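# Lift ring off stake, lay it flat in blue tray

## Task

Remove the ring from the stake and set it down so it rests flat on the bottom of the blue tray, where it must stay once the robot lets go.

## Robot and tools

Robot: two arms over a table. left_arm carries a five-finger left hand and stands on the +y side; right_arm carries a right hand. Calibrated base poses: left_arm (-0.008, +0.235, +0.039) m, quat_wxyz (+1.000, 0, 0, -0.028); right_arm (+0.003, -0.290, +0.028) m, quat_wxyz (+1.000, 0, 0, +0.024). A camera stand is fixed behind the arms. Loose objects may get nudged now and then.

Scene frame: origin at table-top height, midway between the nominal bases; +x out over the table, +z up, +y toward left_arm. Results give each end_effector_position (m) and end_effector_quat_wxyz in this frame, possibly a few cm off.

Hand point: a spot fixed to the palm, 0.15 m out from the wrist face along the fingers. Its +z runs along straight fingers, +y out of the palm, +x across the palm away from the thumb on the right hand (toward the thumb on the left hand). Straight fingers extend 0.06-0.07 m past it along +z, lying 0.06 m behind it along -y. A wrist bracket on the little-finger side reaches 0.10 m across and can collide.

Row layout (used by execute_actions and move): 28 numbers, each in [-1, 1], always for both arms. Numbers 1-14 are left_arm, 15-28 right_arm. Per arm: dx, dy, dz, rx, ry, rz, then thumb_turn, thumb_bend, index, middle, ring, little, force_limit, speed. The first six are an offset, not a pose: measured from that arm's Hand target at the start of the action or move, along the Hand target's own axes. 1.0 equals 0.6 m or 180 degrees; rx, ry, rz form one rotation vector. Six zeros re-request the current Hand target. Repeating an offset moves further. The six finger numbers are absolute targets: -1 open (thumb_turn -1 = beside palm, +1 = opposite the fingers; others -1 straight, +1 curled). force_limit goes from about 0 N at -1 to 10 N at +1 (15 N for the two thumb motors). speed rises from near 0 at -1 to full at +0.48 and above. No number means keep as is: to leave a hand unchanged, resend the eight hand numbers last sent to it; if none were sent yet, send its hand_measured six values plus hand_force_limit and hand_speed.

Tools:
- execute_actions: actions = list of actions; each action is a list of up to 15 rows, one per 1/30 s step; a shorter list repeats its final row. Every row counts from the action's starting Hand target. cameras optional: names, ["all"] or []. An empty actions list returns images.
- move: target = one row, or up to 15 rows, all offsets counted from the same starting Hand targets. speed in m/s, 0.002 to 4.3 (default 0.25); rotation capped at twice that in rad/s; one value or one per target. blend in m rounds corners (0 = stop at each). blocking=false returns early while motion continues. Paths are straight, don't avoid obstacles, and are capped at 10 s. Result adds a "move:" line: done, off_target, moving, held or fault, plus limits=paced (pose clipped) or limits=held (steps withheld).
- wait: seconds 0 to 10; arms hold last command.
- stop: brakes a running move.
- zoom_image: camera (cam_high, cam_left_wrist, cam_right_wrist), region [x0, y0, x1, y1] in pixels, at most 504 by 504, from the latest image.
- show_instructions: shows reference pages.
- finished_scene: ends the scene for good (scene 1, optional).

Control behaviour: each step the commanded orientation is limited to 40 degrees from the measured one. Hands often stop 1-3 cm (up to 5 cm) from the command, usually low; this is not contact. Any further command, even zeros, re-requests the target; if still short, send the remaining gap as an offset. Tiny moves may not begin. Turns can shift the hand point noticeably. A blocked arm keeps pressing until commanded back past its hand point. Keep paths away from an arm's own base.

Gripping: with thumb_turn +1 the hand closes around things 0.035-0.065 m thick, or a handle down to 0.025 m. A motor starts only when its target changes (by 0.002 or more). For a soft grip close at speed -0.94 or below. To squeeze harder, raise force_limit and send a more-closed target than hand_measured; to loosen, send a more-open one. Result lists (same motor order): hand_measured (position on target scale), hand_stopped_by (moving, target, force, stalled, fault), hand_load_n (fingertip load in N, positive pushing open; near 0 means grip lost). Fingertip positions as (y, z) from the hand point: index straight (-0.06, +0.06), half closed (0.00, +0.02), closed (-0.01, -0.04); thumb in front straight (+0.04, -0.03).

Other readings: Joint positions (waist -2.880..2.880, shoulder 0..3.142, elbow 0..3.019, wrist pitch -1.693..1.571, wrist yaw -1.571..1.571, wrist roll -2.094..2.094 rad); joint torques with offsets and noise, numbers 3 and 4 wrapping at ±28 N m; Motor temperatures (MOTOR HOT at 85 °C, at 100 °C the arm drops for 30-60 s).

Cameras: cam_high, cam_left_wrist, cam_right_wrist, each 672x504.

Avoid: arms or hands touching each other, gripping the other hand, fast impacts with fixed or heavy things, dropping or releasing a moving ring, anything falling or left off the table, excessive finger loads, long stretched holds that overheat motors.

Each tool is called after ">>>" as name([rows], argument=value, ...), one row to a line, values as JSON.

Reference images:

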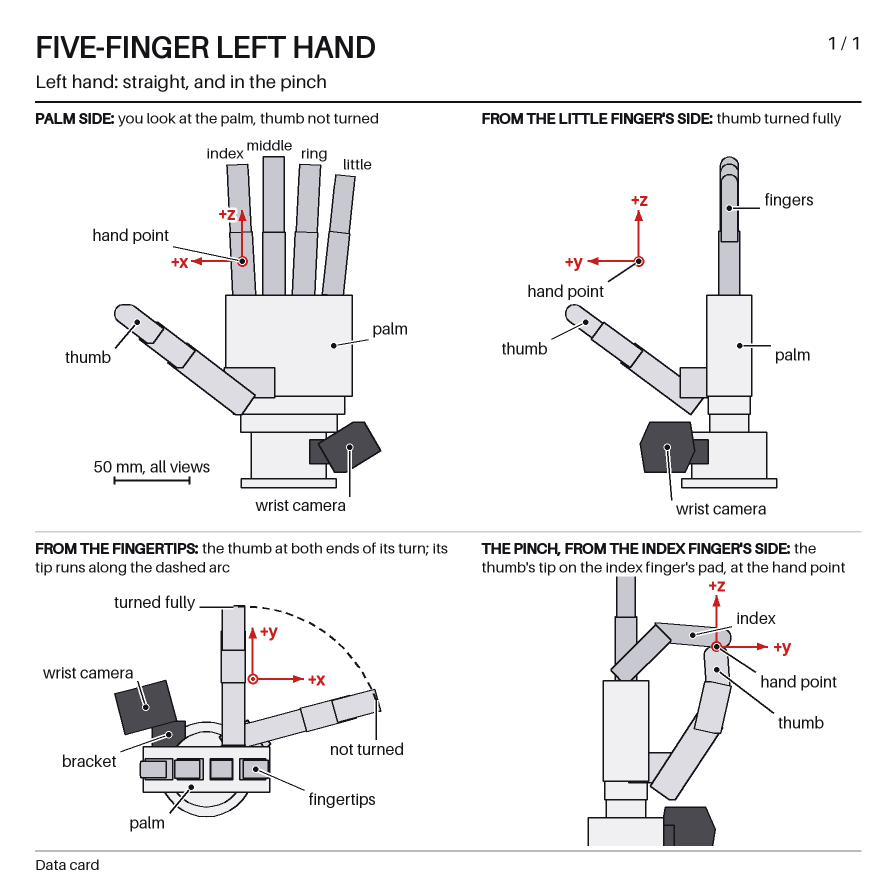

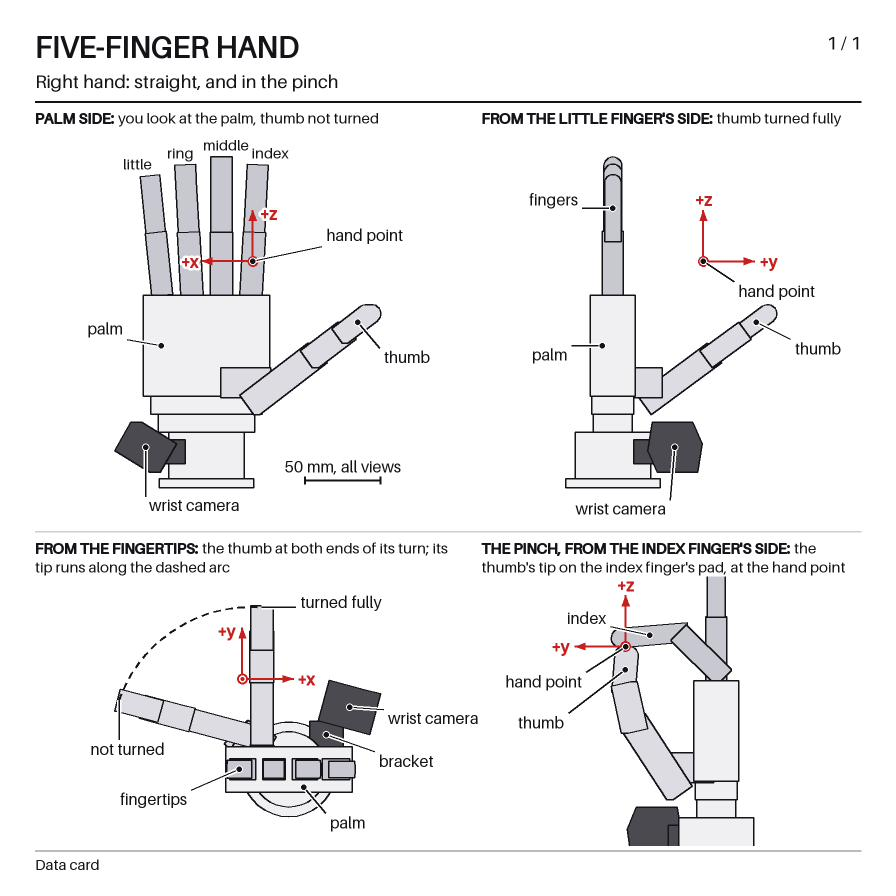

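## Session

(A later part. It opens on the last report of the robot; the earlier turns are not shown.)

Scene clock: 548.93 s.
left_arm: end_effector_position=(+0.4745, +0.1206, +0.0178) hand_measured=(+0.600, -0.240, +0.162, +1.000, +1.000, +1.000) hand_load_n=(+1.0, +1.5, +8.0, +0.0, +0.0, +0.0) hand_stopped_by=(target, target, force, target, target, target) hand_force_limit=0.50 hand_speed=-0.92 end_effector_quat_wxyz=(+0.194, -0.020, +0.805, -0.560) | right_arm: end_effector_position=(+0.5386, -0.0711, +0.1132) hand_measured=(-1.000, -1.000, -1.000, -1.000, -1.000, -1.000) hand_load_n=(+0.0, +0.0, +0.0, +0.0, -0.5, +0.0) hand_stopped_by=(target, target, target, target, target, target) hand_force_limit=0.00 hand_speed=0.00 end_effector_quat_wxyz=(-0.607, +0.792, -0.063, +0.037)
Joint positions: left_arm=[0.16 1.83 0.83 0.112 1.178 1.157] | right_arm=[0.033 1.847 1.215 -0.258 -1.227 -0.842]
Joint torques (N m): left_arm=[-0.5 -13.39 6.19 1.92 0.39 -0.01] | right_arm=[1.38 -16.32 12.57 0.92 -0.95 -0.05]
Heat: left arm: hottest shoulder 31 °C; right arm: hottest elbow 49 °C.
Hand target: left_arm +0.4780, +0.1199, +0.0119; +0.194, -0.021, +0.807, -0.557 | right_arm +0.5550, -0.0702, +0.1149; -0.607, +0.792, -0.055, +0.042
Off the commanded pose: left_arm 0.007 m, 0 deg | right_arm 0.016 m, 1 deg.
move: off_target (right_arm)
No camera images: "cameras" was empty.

>>> move(target=[-0.0208,-0.0345,-0.0088,0,0,0,0.6,-0.24,0.5,1.0,1,1,0.5,-0.92,0,0,0,0,0,0,-1,-1,-1,-1,-1,-1,0,0], speed=0.03, cameras=["cam_left_wrist","cam_high","cam_right_wrist"])

>>> zoom_image(camera="cam_left_wrist", region=[220, 140, 420, 360])

>>> zoom_image(camera="cam_high", region=[305, 215, 345, 245])

>>> zoom_image(camera="cam_right_wrist", region=[340, 200, 430, 310])

Scene clock: 551.00 s.
left_arm: end_effector_position=(+0.4696, +0.1213, +0.0226) hand_measured=(+0.600, -0.240, +0.162, +1.000, +1.000, +1.000) hand_load_n=(+1.0, +3.5, +6.5, +0.0, +0.0, +0.0) hand_stopped_by=(target, target, force, target, target, target) hand_force_limit=0.50 hand_speed=-0.92 end_effector_quat_wxyz=(+0.184, -0.030, +0.809, -0.557) | right_arm: end_effector_position=(+0.5386, -0.0711, +0.1132) hand_measured=(-1.000, -1.000, -1.000, -1.000, -1.000, -1.000) hand_load_n=(-0.5, +0.0, -0.5, +0.0, +0.0, +0.0) hand_stopped_by=(target, target, target, target, target, target) hand_force_limit=0.00 hand_speed=0.00 end_effector_quat_wxyz=(-0.607, +0.792, -0.063, +0.037)
Joint positions: left_arm=[0.16 1.807 0.83 0.061 1.168 1.157] | right_arm=[0.033 1.847 1.215 -0.258 -1.227 -0.842]
Joint torques (N m): left_arm=[-0.79 -15.5 8.14 0.94 0.86 -0.05] | right_arm=[1.03 -16.21 12.64 1.21 -0.93 -0.07]
Heat: left arm: hottest shoulder 31 °C; right arm: hottest elbow 49 °C.
Hand target: left_arm +0.4840, +0.1200, +0.0359; +0.194, -0.021, +0.807, -0.557 | right_arm +0.5550, -0.0702, +0.1149; -0.607, +0.792, -0.055, +0.042
Off the commanded pose: left_arm 0.020 m, 2 deg | right_arm 0.016 m, 1 deg.
move: off_target (left_arm, right_arm)

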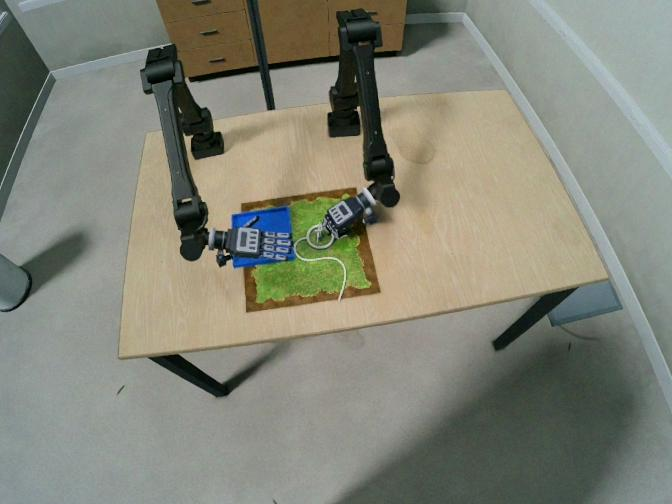

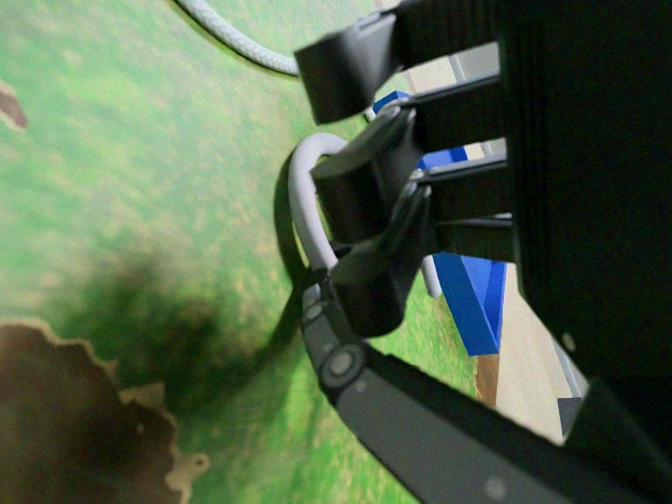

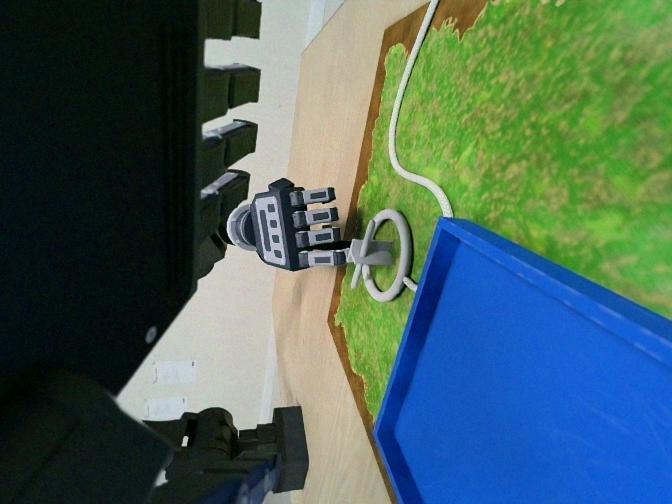

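Scaled by 2.291 from the camera's 672x504 image, which has a finer 960x720 frame.

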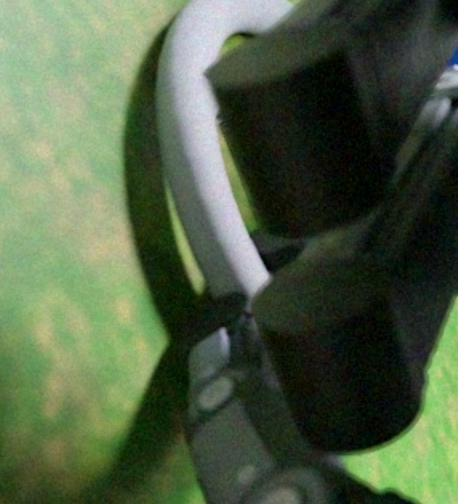

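Scaled by 12.600 from the camera's 672x504 image, which has a finer 960x720 frame.

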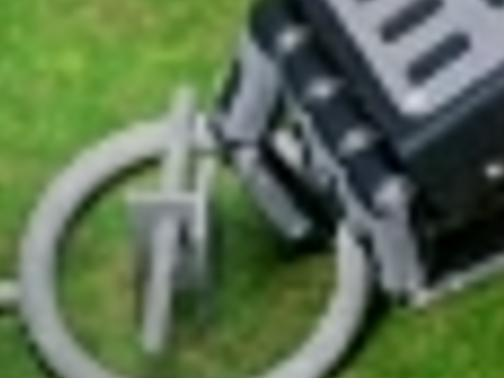

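Scaled by 4.582 from the camera's 672x504 image, which has a finer 960x720 frame.

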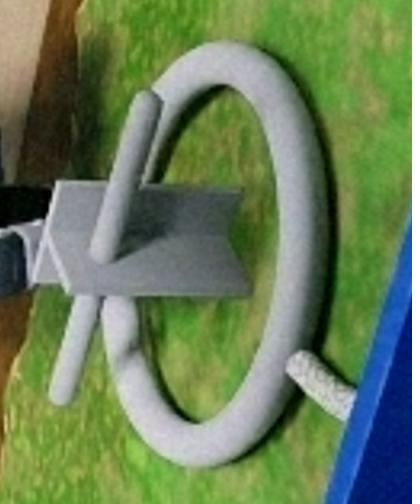

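>>> move(target=[0,0,0,0,0,0,0.6,-0.24,0.56,1.0,1,1,0.75,-0.94,0,0,0,0,0,0,-1,-1,-1,-1,-1,-1,0,0], speed=0.06, cameras=[])

Scene clock: 554.43 s.
left_arm: end_effector_position=(+0.4696, +0.1213, +0.0226) hand_measured=(+0.600, -0.240, +0.170, +1.000, +1.000, +1.000) hand_load_n=(+0.5, +5.5, +9.5, +0.0, +0.0, +0.0) hand_stopped_by=(target, target, force, target, target, target) hand_force_limit=0.75 hand_speed=-0.94 end_effector_quat_wxyz=(+0.184, -0.031, +0.809, -0.557) | right_arm: end_effector_position=(+0.5386, -0.0711, +0.1132) hand_measured=(-1.000, -1.000, -1.000, -1.000, -1.000, -1.000) hand_load_n=(+0.0, +0.0, +0.0, +0.0, +0.0, +0.0) hand_stopped_by=(target, target, target, target, target, target) hand_force_limit=0.00 hand_speed=0.00 end_effector_quat_wxyz=(-0.607, +0.792, -0.063, +0.037)
Joint positions: left_arm=[0.16 1.807 0.83 0.061 1.167 1.157] | right_arm=[0.033 1.847 1.215 -0.258 -1.227 -0.842]
Joint torques (N m): left_arm=[-0.56 -15.15 8.16 1.06 0.84 -0.04] | right_arm=[1.44 -16.15 12.7 0.96 -0.92 -0.05]
Heat: left arm: hottest shoulder 31 °C; right arm: hottest elbow 49 °C.
Hand target: left_arm +0.4839, +0.1200, +0.0359; +0.194, -0.021, +0.807, -0.557 | right_arm +0.5550, -0.0702, +0.1149; -0.607, +0.792, -0.055, +0.042
Off the commanded pose: left_arm 0.020 m, 2 deg | right_arm 0.016 m, 1 deg.
move: off_target (left_arm, right_arm)
No camera images: "cameras" was empty.

>>> move(target=[0.0167,-0.0155,-0.0244,0,0,0,0.6,-0.24,0.56,1.0,1,1,0.75,-0.94,0,0,0,0,0,0,-1,-1,-1,-1,-1,-1,0,0], speed=0.03, cameras=["cam_left_wrist","cam_high","cam_right_wrist"])

>>> zoom_image(camera="cam_left_wrist", region=[220, 140, 420, 360])

>>> zoom_image(camera="cam_high", region=[305, 215, 345, 245])

>>> zoom_image(camera="cam_right_wrist", region=[330, 200, 430, 320])

Scene clock: 556.33 s.
left_arm: end_effector_position=(+0.4674, +0.1215, +0.0417) hand_measured=(+0.600, -0.240, +0.170, +1.000, +1.000, +1.000) hand_load_n=(+0.5, +4.5, +7.0, +0.0, +0.0, -0.5) hand_stopped_by=(target, target, force, target, target, target) hand_force_limit=0.75 hand_speed=-0.94 end_effector_quat_wxyz=(+0.188, -0.022, +0.808, -0.558) | right_arm: end_effector_position=(+0.5386, -0.0711, +0.1132) hand_measured=(-1.000, -1.000, -1.000, -1.000, -1.000, -1.000) hand_load_n=(+0.0, +0.0, +0.0, +0.0, +0.0, +0.0) hand_stopped_by=(target, target, target, target, target, target) hand_force_limit=0.00 hand_speed=0.00 end_effector_quat_wxyz=(-0.607, +0.792, -0.063, +0.037)
Joint positions: left_arm=[0.161 1.756 0.83 0.006 1.175 1.178] | right_arm=[0.033 1.847 1.215 -0.258 -1.227 -0.842]
Joint torques (N m): left_arm=[0.56 -14.97 5.79 0.94 1.04 0.12] | right_arm=[2.14 -16.38 12.6 0.95 -0.91 -0.02]
Heat: left arm: hottest shoulder 31 °C; right arm: hottest elbow 49 °C.
Hand target: left_arm +0.4681, +0.1268, +0.0460; +0.194, -0.021, +0.807, -0.557 | right_arm +0.5550, -0.0702, +0.1149; -0.607, +0.792, -0.055, +0.042
Off the commanded pose: left_arm 0.007 m, 1 deg | right_arm 0.016 m, 1 deg.
move: off_target (right_arm)

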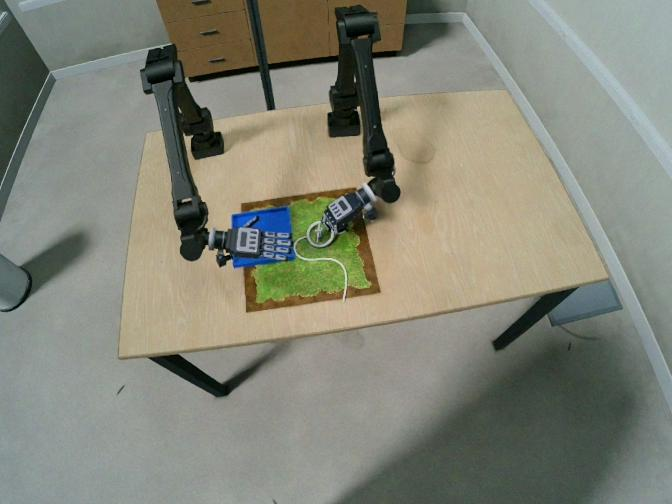

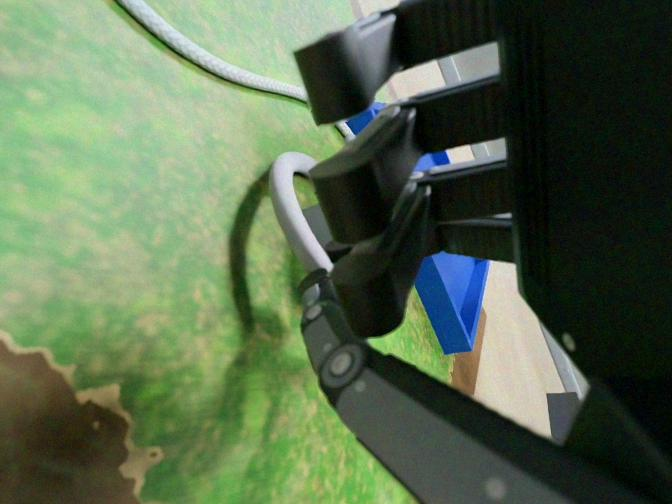

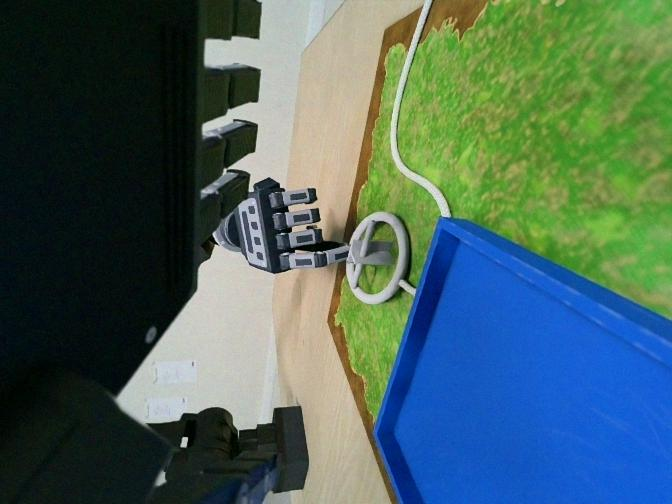

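Scaled by 2.291 from the camera's 672x504 image, which has a finer 960x720 frame.

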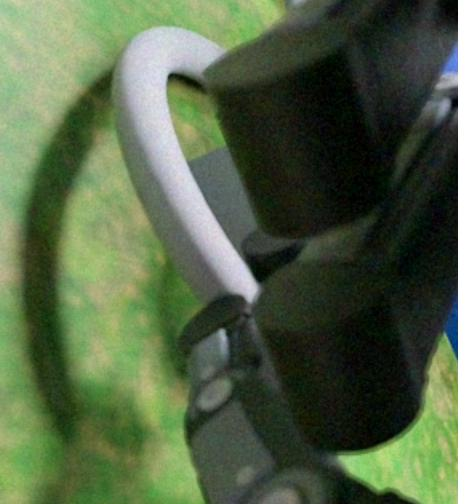

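Scaled by 12.600 from the camera's 672x504 image, which has a finer 960x720 frame.

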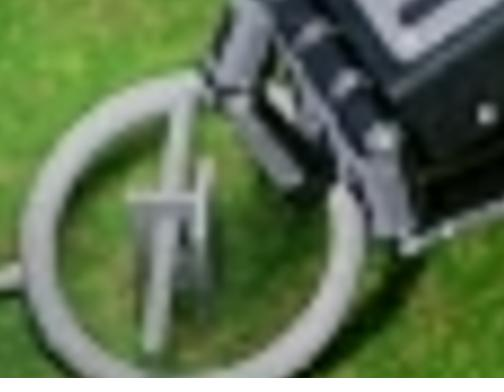

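Scaled by 4.200 from the camera's 672x504 image, which has a finer 960x720 frame.

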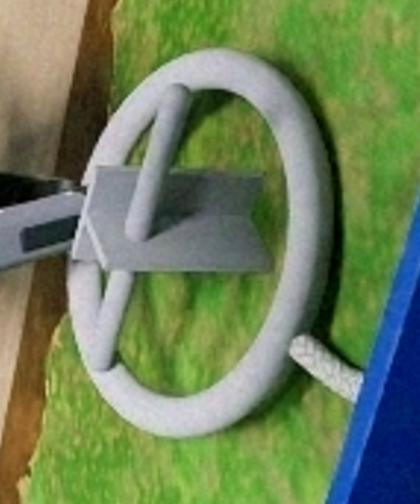

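>>> move(target=[0.0036,-0.0157,-0.0114,0,0,-0.0833,0.6,-0.24,0.56,1.0,1,1,0.75,-0.94,0,0,0,0,0,0,-1,-1,-1,-1,-1,-1,0,0], speed=0.03, cameras=["cam_left_wrist","cam_high","cam_right_wrist"])

>>> zoom_image(camera="cam_left_wrist", region=[220, 140, 420, 360])

>>> zoom_image(camera="cam_high", region=[305, 215, 345, 245])

>>> zoom_image(camera="cam_right_wrist", region=[330, 200, 430, 320])

Scene clock: 562.20 s.
left_arm: end_effector_position=(+0.4469, +0.1222, +0.0447) hand_measured=(+0.600, -0.240, +0.170, +1.000, +1.000, +1.000) hand_load_n=(+0.0, +0.0, +0.0, +0.0, +0.0, +0.5) hand_stopped_by=(target, target, force, target, target, target) hand_force_limit=0.75 hand_speed=-0.94 end_effector_quat_wxyz=(+0.109, -0.125, +0.800, -0.577) | right_arm: end_effector_position=(+0.5386, -0.0711, +0.1132) hand_measured=(-1.000, -1.000, -1.000, -1.000, -1.000, -1.000) hand_load_n=(+0.0, +0.0, +0.0, +0.0, +0.0, +0.0) hand_stopped_by=(target, target, target, target, target, target) hand_force_limit=0.00 hand_speed=0.00 end_effector_quat_wxyz=(-0.607, +0.792, -0.063, +0.037)
Joint positions: left_arm=[0.181 1.756 0.835 -0.065 1.189 0.982] | right_arm=[0.033 1.847 1.215 -0.258 -1.227 -0.842]
Joint torques (N m): left_arm=[0.56 -14.27 8.55 0.91 0.96 -0.11] | right_arm=[1.08 -16.56 12.41 0.83 -0.91 0]
Heat: left arm: hottest shoulder 32 °C; right arm: hottest elbow 49 °C.
Hand target: left_arm +0.4621, +0.1290, +0.0560; +0.120, -0.127, +0.797, -0.578 | right_arm +0.5550, -0.0702, +0.1149; -0.607, +0.792, -0.055, +0.042
Off the commanded pose: left_arm 0.020 m, 1 deg | right_arm 0.016 m, 1 deg.
move: off_target (left_arm, right_arm)

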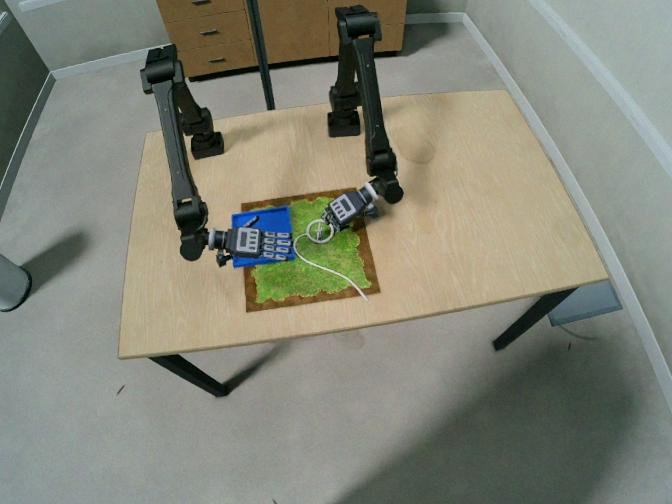

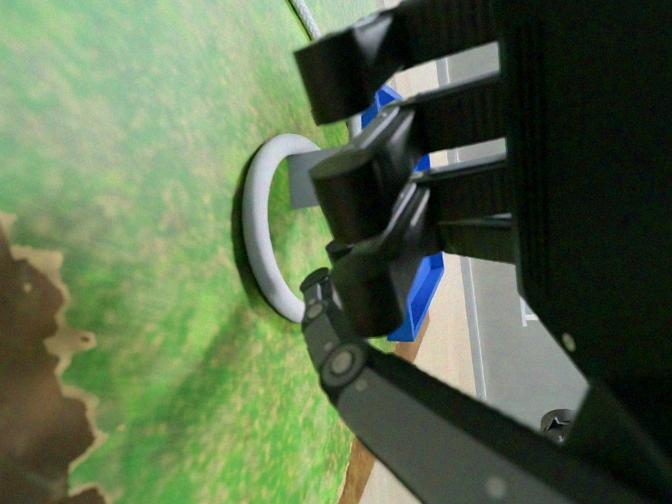

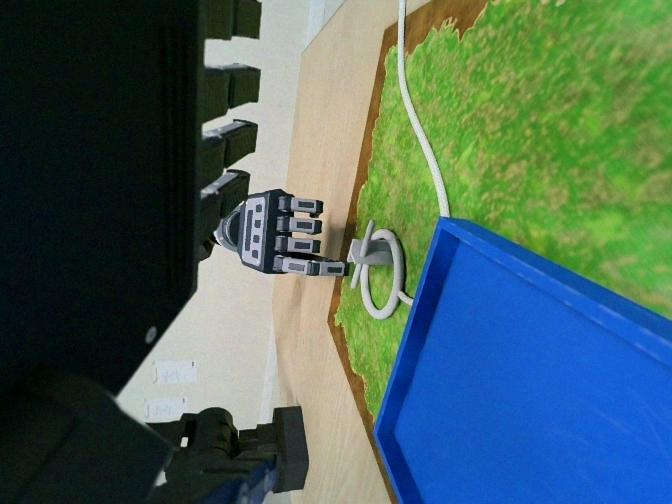

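Scaled by 2.291 from the camera's 672x504 image, which has a finer 960x720 frame.

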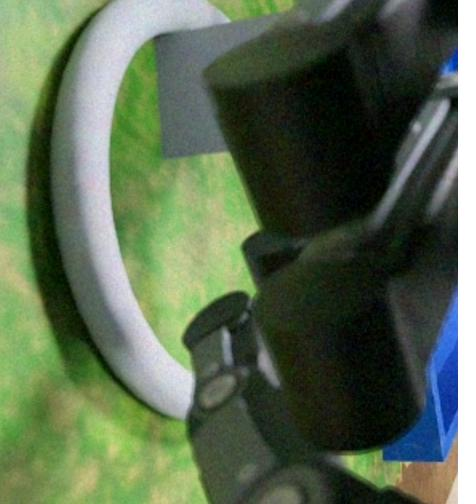

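Scaled by 12.600 from the camera's 672x504 image, which has a finer 960x720 frame.

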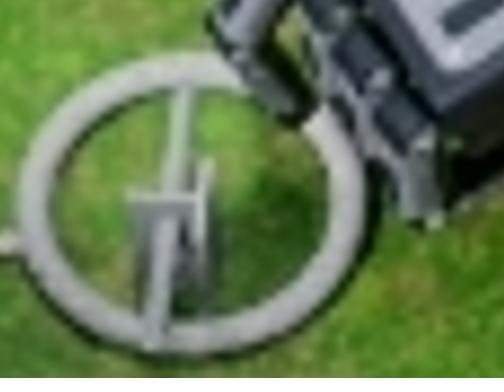

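Scaled by 4.200 from the camera's 672x504 image, which has a finer 960x720 frame.

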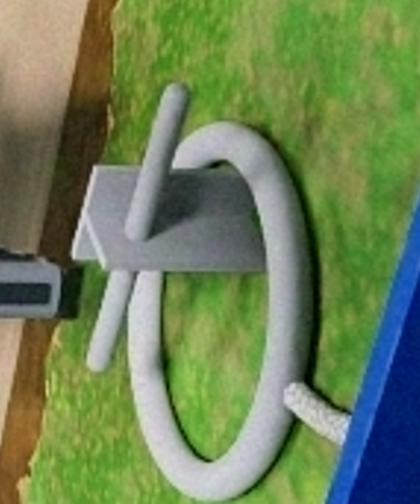

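>>> move(target=[0.0058,0.0025,-0.0032,-0.0095,0.0061,0.0753,0.6,-0.25,0.03,1.0,1,1,0.2,-0.2,0,0,0,0,0,0,-1,-1,-1,-1,-1,-1,0,0], speed=0.1, cameras=[])

Scene clock: 572.33 s.
left_arm: end_effector_position=(+0.4566, +0.1312, +0.0519) hand_measured=(+0.600, -0.250, +0.030, +1.000, +1.000, +1.000) hand_load_n=(+0.0, +0.0, +0.0, +0.0, +0.0, +0.0) hand_stopped_by=(target, target, target, target, target, target) hand_force_limit=0.20 hand_speed=-0.20 end_effector_quat_wxyz=(+0.174, -0.035, +0.815, -0.551) | right_arm: end_effector_position=(+0.5386, -0.0711, +0.1132) hand_measured=(-1.000, -1.000, -1.000, -1.000, -1.000, -1.000) hand_load_n=(-0.5, +0.0, +0.0, +0.0, +0.0, -0.5) hand_stopped_by=(target, target, target, target, target, target) hand_force_limit=0.00 hand_speed=0.00 end_effector_quat_wxyz=(-0.607, +0.792, -0.063, +0.037)
Joint positions: left_arm=[0.181 1.711 0.835 -0.13 1.167 1.231] | right_arm=[0.033 1.847 1.215 -0.258 -1.227 -0.842]
Joint torques (N m): left_arm=[-0.5 -14.27 6.5 0.83 0.74 0.14] | right_arm=[0.97 -17.38 12.57 0.95 -0.92 -0.05]
Heat: left arm: hottest shoulder 32 °C; right arm: hottest elbow 49 °C.
Hand target: left_arm +0.4582, +0.1300, +0.0551; +0.178, -0.028, +0.816, -0.549 | right_arm +0.5550, -0.0702, +0.1149; -0.607, +0.792, -0.055, +0.042
Off the commanded pose: left_arm 0.004 m, 1 deg | right_arm 0.016 m, 1 deg.
move: off_target (right_arm)
No camera images: "cameras" was empty.

>>> move(target=[0.0244,0.0628,0.0252,0,0,0,0.6,-0.25,0.03,1.0,1,1,0.2,-0.2,0,0,0,0,0,0,-1,-1,-1,-1,-1,-1,0,0], speed=0.1, cameras=["cam_left_wrist","cam_high"])

>>> zoom_image(camera="cam_left_wrist", region=[220, 140, 420, 360])

>>> zoom_image(camera="cam_high", region=[305, 215, 345, 245])

Scene clock: 574.37 s.
left_arm: end_effector_position=(+0.4594, +0.1319, +0.0227) hand_measured=(+0.600, -0.250, +0.030, +1.000, +1.000, +1.000) hand_load_n=(+0.0, +0.0, +0.0, +0.0, +0.5, +0.0) hand_stopped_by=(target, target, target, target, target, target) hand_force_limit=0.20 hand_speed=-0.20 end_effector_quat_wxyz=(+0.185, -0.028, +0.815, -0.549) | right_arm: end_effector_position=(+0.5386, -0.0711, +0.1132) hand_measured=(-1.000, -1.000, -1.000, -1.000, -1.000, -1.000) hand_load_n=(+0.0, +0.0, +0.0, +0.0, +0.0, -0.5) hand_stopped_by=(target, target, target, target, target, target) hand_force_limit=0.00 hand_speed=0.00 end_effector_quat_wxyz=(-0.607, +0.792, -0.063, +0.037)
Joint positions: left_arm=[0.181 1.782 0.816 -0.016 1.164 1.234] | right_arm=[0.033 1.847 1.215 -0.258 -1.227 -0.842]
Joint torques (N m): left_arm=[-0.91 -12.45 5.07 1.83 0.75 0.08] | right_arm=[1.2 -16.21 12.48 0.96 -0.92 0.01]
Heat: left arm: hottest shoulder 32 °C; right arm: hottest elbow 49 °C.
Hand target: left_arm +0.4549, +0.1279, +0.0120; +0.178, -0.028, +0.816, -0.549 | right_arm +0.5550, -0.0702, +0.1149; -0.607, +0.792, -0.055, +0.042
Off the commanded pose: left_arm 0.012 m, 1 deg | right_arm 0.016 m, 1 deg.
move: off_target (left_arm, right_arm)
Images, in order (width x height): cam_high 672x504, cam_left_wrist 672x504.

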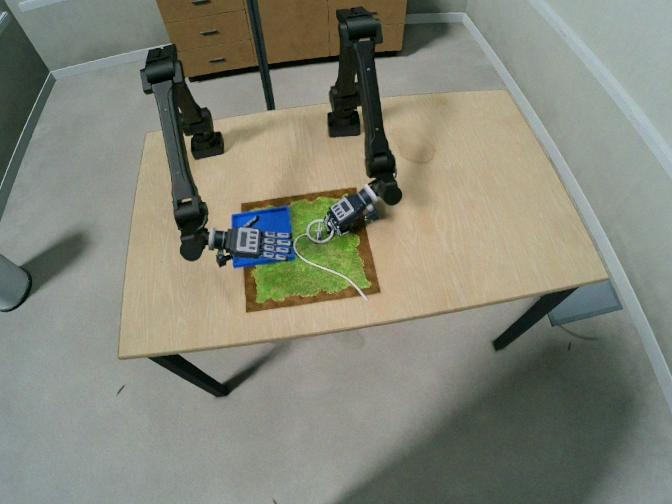

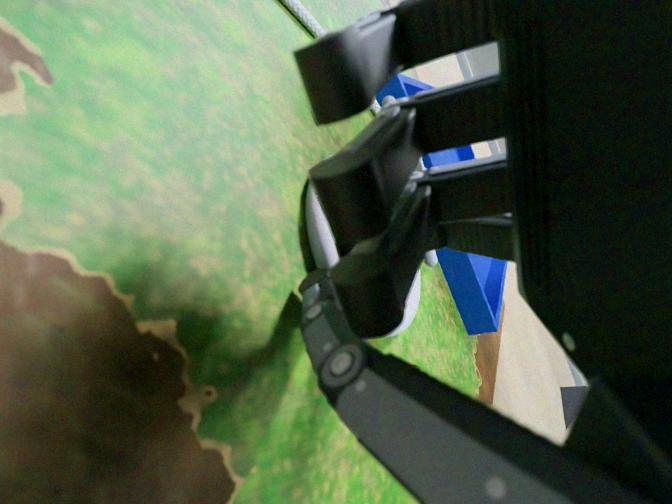

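Scaled by 2.291 from the camera's 672x504 image, which has a finer 960x720 frame.

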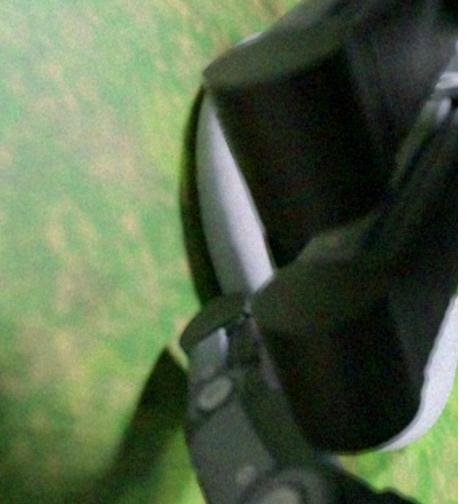

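Scaled by 12.600 from the camera's 672x504 image, which has a finer 960x720 frame.

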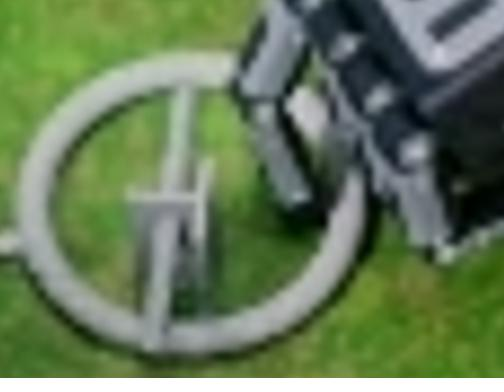

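>>> move(target=[0.0266,-0.0004,0.0001,0,0,0,0.6,-0.25,0.03,1.0,1,1,0.2,-0.2,0,0,0,0,0,0,-1,-1,-1,-1,-1,-1,0,0], speed=0.1, cameras=["cam_left_wrist","cam_high"])

>>> zoom_image(camera="cam_left_wrist", region=[220, 140, 420, 360])

>>> zoom_image(camera="cam_high", region=[305, 215, 345, 245])

Scene clock: 575.83 s.
left_arm: end_effector_position=(+0.4518, +0.1299, +0.0180) hand_measured=(+0.600, -0.250, +0.030, +1.000, +1.000, +1.000) hand_load_n=(+0.0, +0.0, +1.0, +0.5, +0.0, +0.5) hand_stopped_by=(target, target, target, target, target, target) hand_force_limit=0.20 hand_speed=-0.20 end_effector_quat_wxyz=(+0.192, -0.021, +0.813, -0.550) | right_arm: end_effector_position=(+0.5386, -0.0711, +0.1132) hand_measured=(-1.000, -1.000, -1.000, -1.000, -1.000, -1.000) hand_load_n=(-0.5, +0.0, +0.0, +0.0, +0.0, +0.0) hand_stopped_by=(target, target, target, target, target, target) hand_force_limit=0.00 hand_speed=0.00 end_effector_quat_wxyz=(-0.607, +0.792, -0.063, +0.037)
Joint positions: left_arm=[0.179 1.78 0.782 0.034 1.168 1.234] | right_arm=[0.033 1.847 1.215 -0.258 -1.227 -0.842]
Joint torques (N m): left_arm=[-1.08 -13.16 3.71 1.51 0.47 -0.04] | right_arm=[1.96 -16.73 12.53 0.9 -0.9 -0.06]
Heat: left arm: hottest shoulder 32 °C; right arm: hottest elbow 49 °C.
Hand target: left_arm +0.4398, +0.1239, +0.0080; +0.177, -0.028, +0.816, -0.549 | right_arm +0.5550, -0.0702, +0.1149; -0.607, +0.792, -0.055, +0.042
Off the commanded pose: left_arm 0.017 m, 2 deg | right_arm 0.016 m, 1 deg.
move: off_target (left_arm, right_arm)
Images, in order (width x height): cam_high 672x504, cam_left_wrist 672x504.

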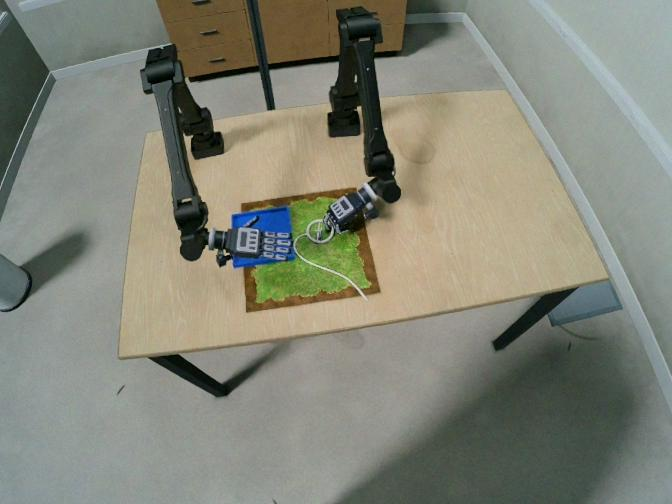

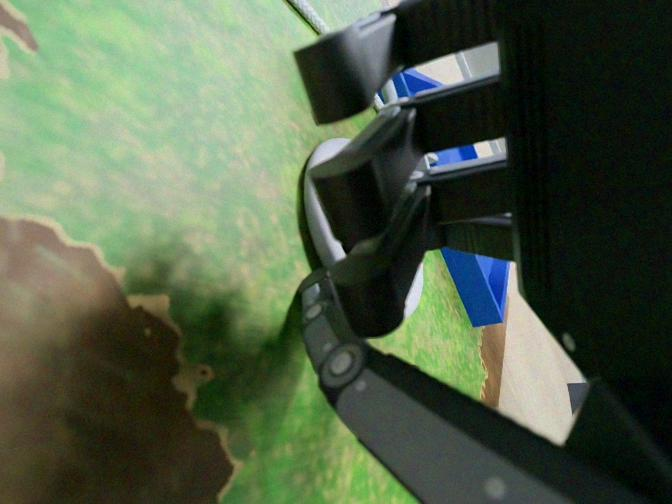

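Scaled by 2.291 from the camera's 672x504 image, which has a finer 960x720 frame.

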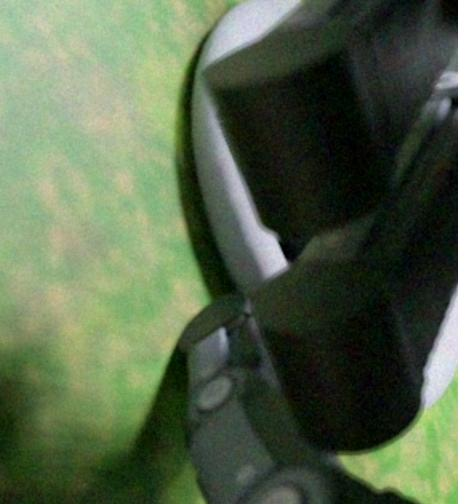

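Scaled by 12.600 from the camera's 672x504 image, which has a finer 960x720 frame.

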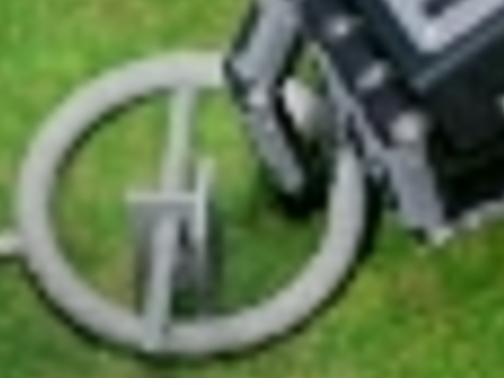

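>>> move(target=[0.0157,0.0278,0.0119,0,0,0,0.6,-0.25,0.07,1.0,1,1,0.2,-0.5,0,0,0,0,0,0,-1,-1,-1,-1,-1,-1,0,0], speed=0.08, cameras=["cam_left_wrist","cam_high"])

>>> zoom_image(camera="cam_left_wrist", region=[220, 140, 420, 360])

>>> zoom_image(camera="cam_high", region=[305, 215, 345, 245])

Scene clock: 577.33 s.
left_arm: end_effector_position=(+0.4515, +0.1290, +0.0172) hand_measured=(+0.600, -0.250, +0.070, +1.000, +1.000, +1.000) hand_load_n=(+0.0, -0.5, -2.0, +0.0, +0.0, +0.0) hand_stopped_by=(target, target, target, target, target, target) hand_force_limit=0.20 hand_speed=-0.50 end_effector_quat_wxyz=(+0.205, -0.012, +0.809, -0.551) | right_arm: end_effector_position=(+0.5386, -0.0711, +0.1132) hand_measured=(-1.000, -1.000, -1.000, -1.000, -1.000, -1.000) hand_load_n=(+0.0, +0.0, +0.0, +0.0, +0.0, +0.0) hand_stopped_by=(target, target, target, target, target, target) hand_force_limit=0.00 hand_speed=0.00 end_effector_quat_wxyz=(-0.607, +0.792, -0.063, +0.037)
Joint positions: left_arm=[0.179 1.78 0.76 0.097 1.172 1.225] | right_arm=[0.033 1.847 1.215 -0.258 -1.227 -0.842]
Joint torques (N m): left_arm=[-1.26 -9.52 3.85 1.69 0.16 0] | right_arm=[1.38 -16.5 12.67 1.2 -0.9 -0.03]
Heat: left arm: hottest shoulder 32 °C; right arm: hottest elbow 49 °C.
Hand target: left_arm +0.4358, +0.1220, -0.0119; +0.177, -0.028, +0.816, -0.549 | right_arm +0.5550, -0.0702, +0.1149; -0.607, +0.792, -0.055, +0.042
Off the commanded pose: left_arm 0.034 m, 4 deg | right_arm 0.016 m, 1 deg.
move: off_target (left_arm, right_arm)
Images, in order (width x height): cam_high 672x504, cam_left_wrist 672x504.

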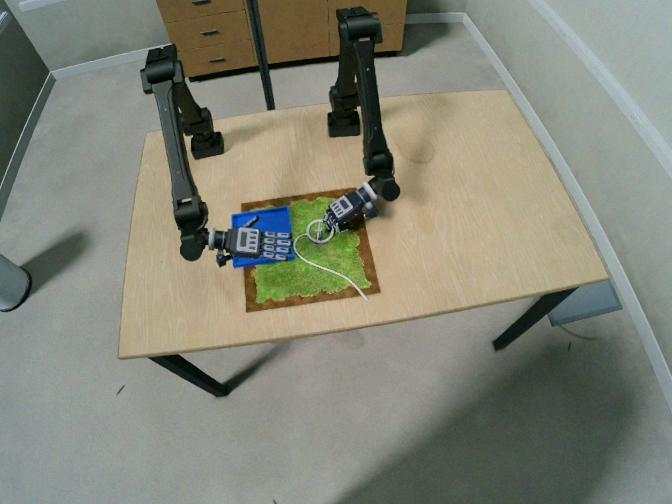

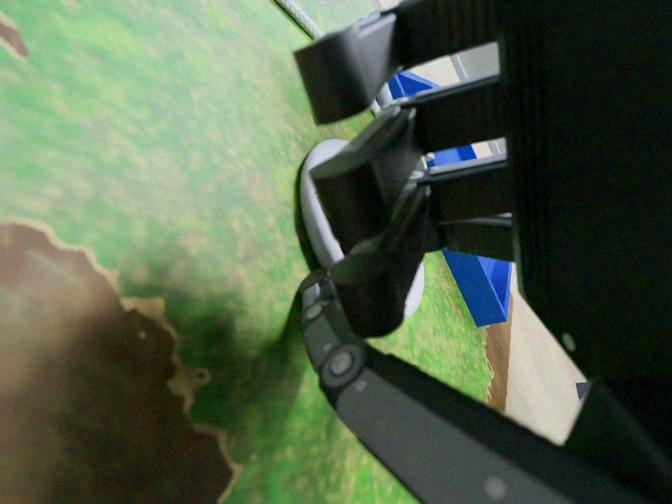

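Scaled by 2.291 from the camera's 672x504 image, which has a finer 960x720 frame.

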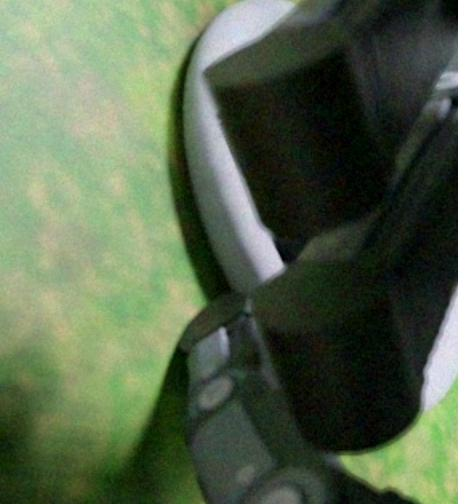

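Scaled by 12.600 from the camera's 672x504 image, which has a finer 960x720 frame.

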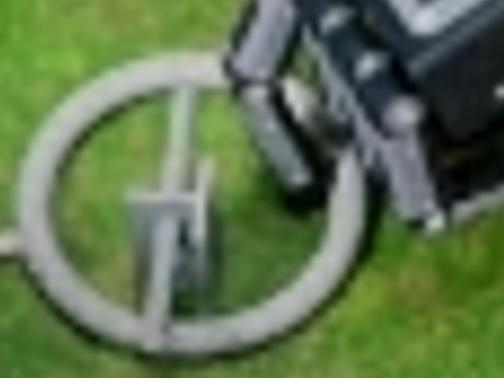

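>>> move(target=[0.0149,-0.0108,0.0174,0,0,0,0.6,-0.25,0.08,1.0,1,1,0.2,-0.5,0,0,0,0,0,0,-1,-1,-1,-1,-1,-1,0,0], speed=0.08, cameras=["cam_left_wrist","cam_high"])

>>> zoom_image(camera="cam_left_wrist", region=[220, 140, 420, 360])

>>> zoom_image(camera="cam_high", region=[305, 215, 345, 245])

Scene clock: 578.93 s.
left_arm: end_effector_position=(+0.4522, +0.1222, +0.0166) hand_measured=(+0.600, -0.250, +0.080, +1.000, +1.000, +1.000) hand_load_n=(-1.0, -1.5, -2.5, +0.0, +0.0, +0.0) hand_stopped_by=(target, target, target, target, target, target) hand_force_limit=0.20 hand_speed=-0.50 end_effector_quat_wxyz=(+0.214, -0.012, +0.808, -0.549) | right_arm: end_effector_position=(+0.5386, -0.0711, +0.1132) hand_measured=(-1.000, -1.000, -1.000, -1.000, -1.000, -1.000) hand_load_n=(+0.0, +0.0, +0.0, +0.0, +0.0, +0.0) hand_stopped_by=(target, target, target, target, target, target) hand_force_limit=0.00 hand_speed=0.00 end_effector_quat_wxyz=(-0.607, +0.792, -0.063, +0.037)
Joint positions: left_arm=[0.162 1.78 0.739 0.183 1.156 1.17] | right_arm=[0.033 1.847 1.215 -0.258 -1.227 -0.842]
Joint torques (N m): left_arm=[-2.37 -9.82 3.04 1.35 -0.03 -0.07] | right_arm=[1.55 -16.67 12.42 0.87 -0.9 -0.05]
Heat: left arm: hottest shoulder 32 °C; right arm: hottest elbow 49 °C.
Hand target: left_arm +0.4299, +0.1080, -0.0118; +0.177, -0.028, +0.816, -0.549 | right_arm +0.5550, -0.0702, +0.1149; -0.607, +0.792, -0.055, +0.042
Off the commanded pose: left_arm 0.039 m, 5 deg | right_arm 0.016 m, 1 deg.
move: off_target (left_arm, right_arm)
Images, in order (width x height): cam_high 672x504, cam_left_wrist 672x504.

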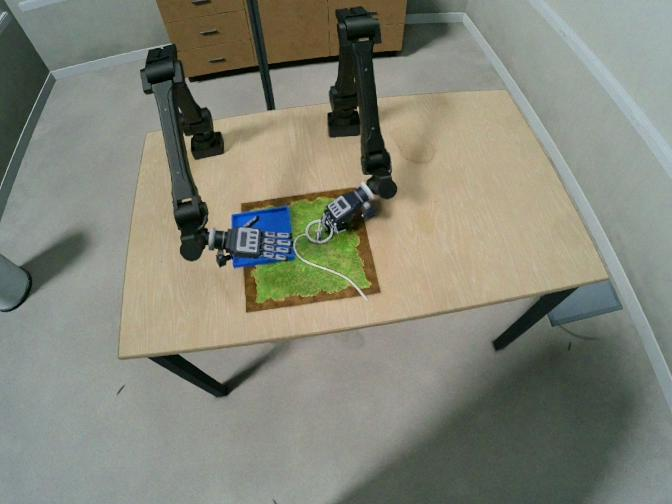

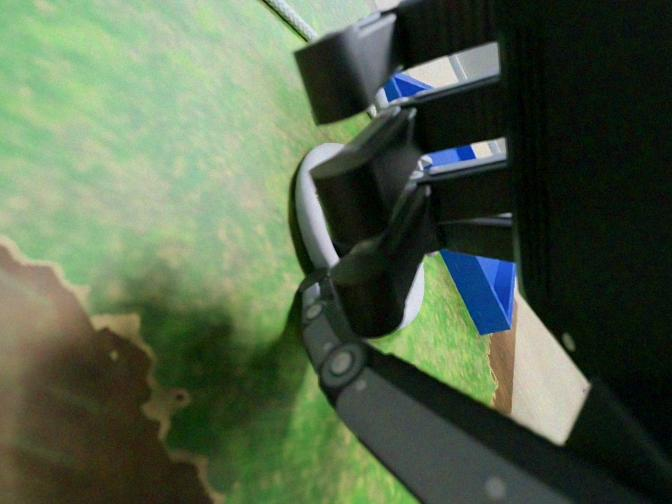

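Scaled by 2.291 from the camera's 672x504 image, which has a finer 960x720 frame.

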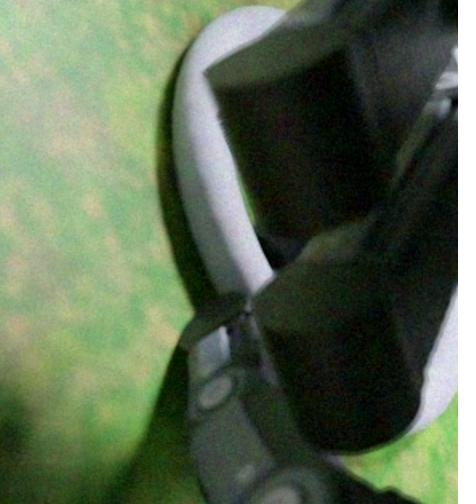

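Scaled by 12.600 from the camera's 672x504 image, which has a finer 960x720 frame.

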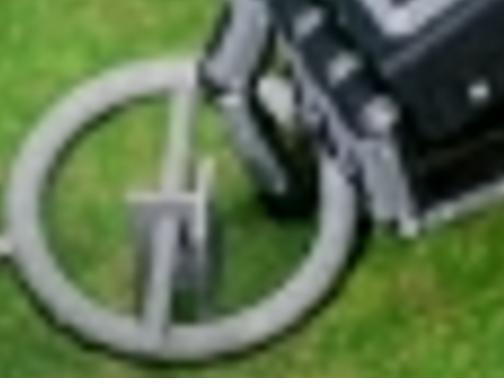

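>>> move([
  [0,0,0,0,0,0,0.6,-0.245,0.4,1.0,1,1,-0.4,-0.9,0,0,0,0,0,0,-1,-1,-1,-1,-1,-1,0,0],
  [0,0,0,0,0,0,0.6,-0.245,0.5,1.0,1,1,0.6,-0.92,0,0,0,0,0,0,-1,-1,-1,-1,-1,-1,0,0],
], speed=0.08, cameras=["cam_left_wrist","cam_high"])

>>> zoom_image(camera="cam_left_wrist", region=[220, 140, 420, 360])

>>> zoom_image(camera="cam_high", region=[305, 215, 345, 245])

Scene clock: 580.43 s.
left_arm: end_effector_position=(+0.4522, +0.1174, +0.0168) hand_measured=(+0.600, -0.246, +0.164, +1.000, +1.000, +1.000) hand_load_n=(-1.5, +1.0, +9.0, +0.0, +0.0, +0.0) hand_stopped_by=(target, target, force, target, target, target) hand_force_limit=0.60 hand_speed=-0.92 end_effector_quat_wxyz=(+0.213, -0.006, +0.808, -0.549) | right_arm: end_effector_position=(+0.5386, -0.0711, +0.1132) hand_measured=(-1.000, -1.000, -1.000, -1.000, -1.000, -1.000) hand_load_n=(+0.0, +0.0, +0.0, +0.0, +0.0, +0.0) hand_stopped_by=(target, target, target, target, target, target) hand_force_limit=0.00 hand_speed=0.00 end_effector_quat_wxyz=(-0.607, +0.792, -0.063, +0.037)
Joint positions: left_arm=[0.15 1.78 0.739 0.19 1.153 1.17] | right_arm=[0.033 1.847 1.215 -0.258 -1.227 -0.842]
Joint torques (N m): left_arm=[-1.67 -9.93 3.03 1.2 0.11 -0.08] | right_arm=[0.85 -16.62 12.63 0.84 -0.99 0]
Heat: left arm: hottest shoulder 32 °C; right arm: hottest elbow 49 °C.
Hand target: left_arm +0.4300, +0.1080, -0.0118; +0.178, -0.028, +0.816, -0.549 | right_arm +0.5550, -0.0702, +0.1149; -0.607, +0.792, -0.055, +0.042
Off the commanded pose: left_arm 0.037 m, 5 deg | right_arm 0.016 m, 1 deg.
move: off_target (left_arm, right_arm); target 2's new numbers were sent with left_arm's hand 0.038 m and 5 deg from that target
Images, in order (width x height): cam_high 672x504, cam_left_wrist 672x504.

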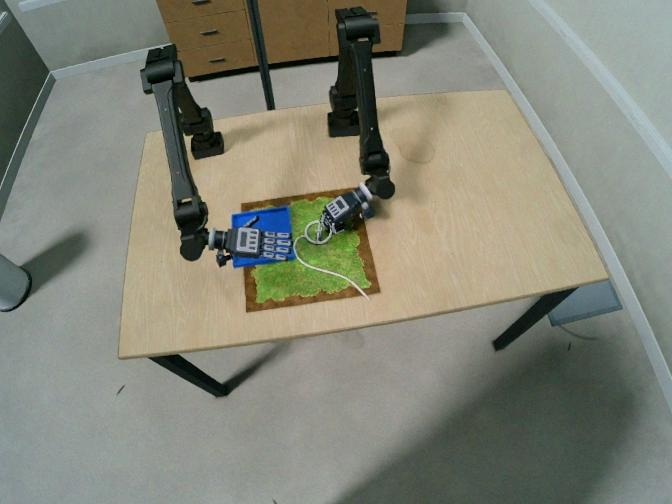

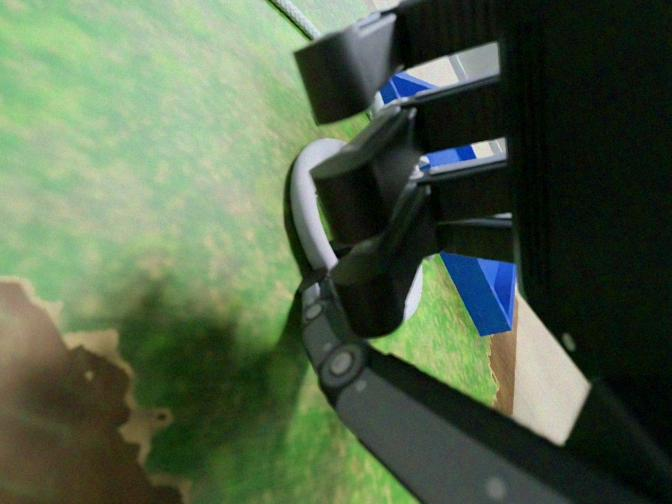

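Scaled by 2.291 from the camera's 672x504 image, which has a finer 960x720 frame.

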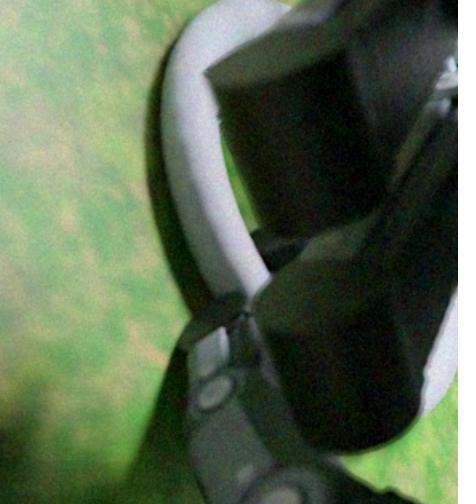

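Scaled by 12.600 from the camera's 672x504 image, which has a finer 960x720 frame.

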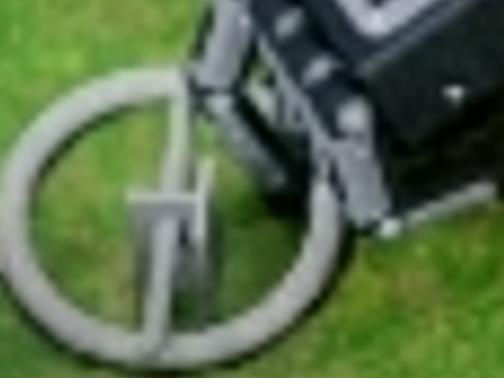

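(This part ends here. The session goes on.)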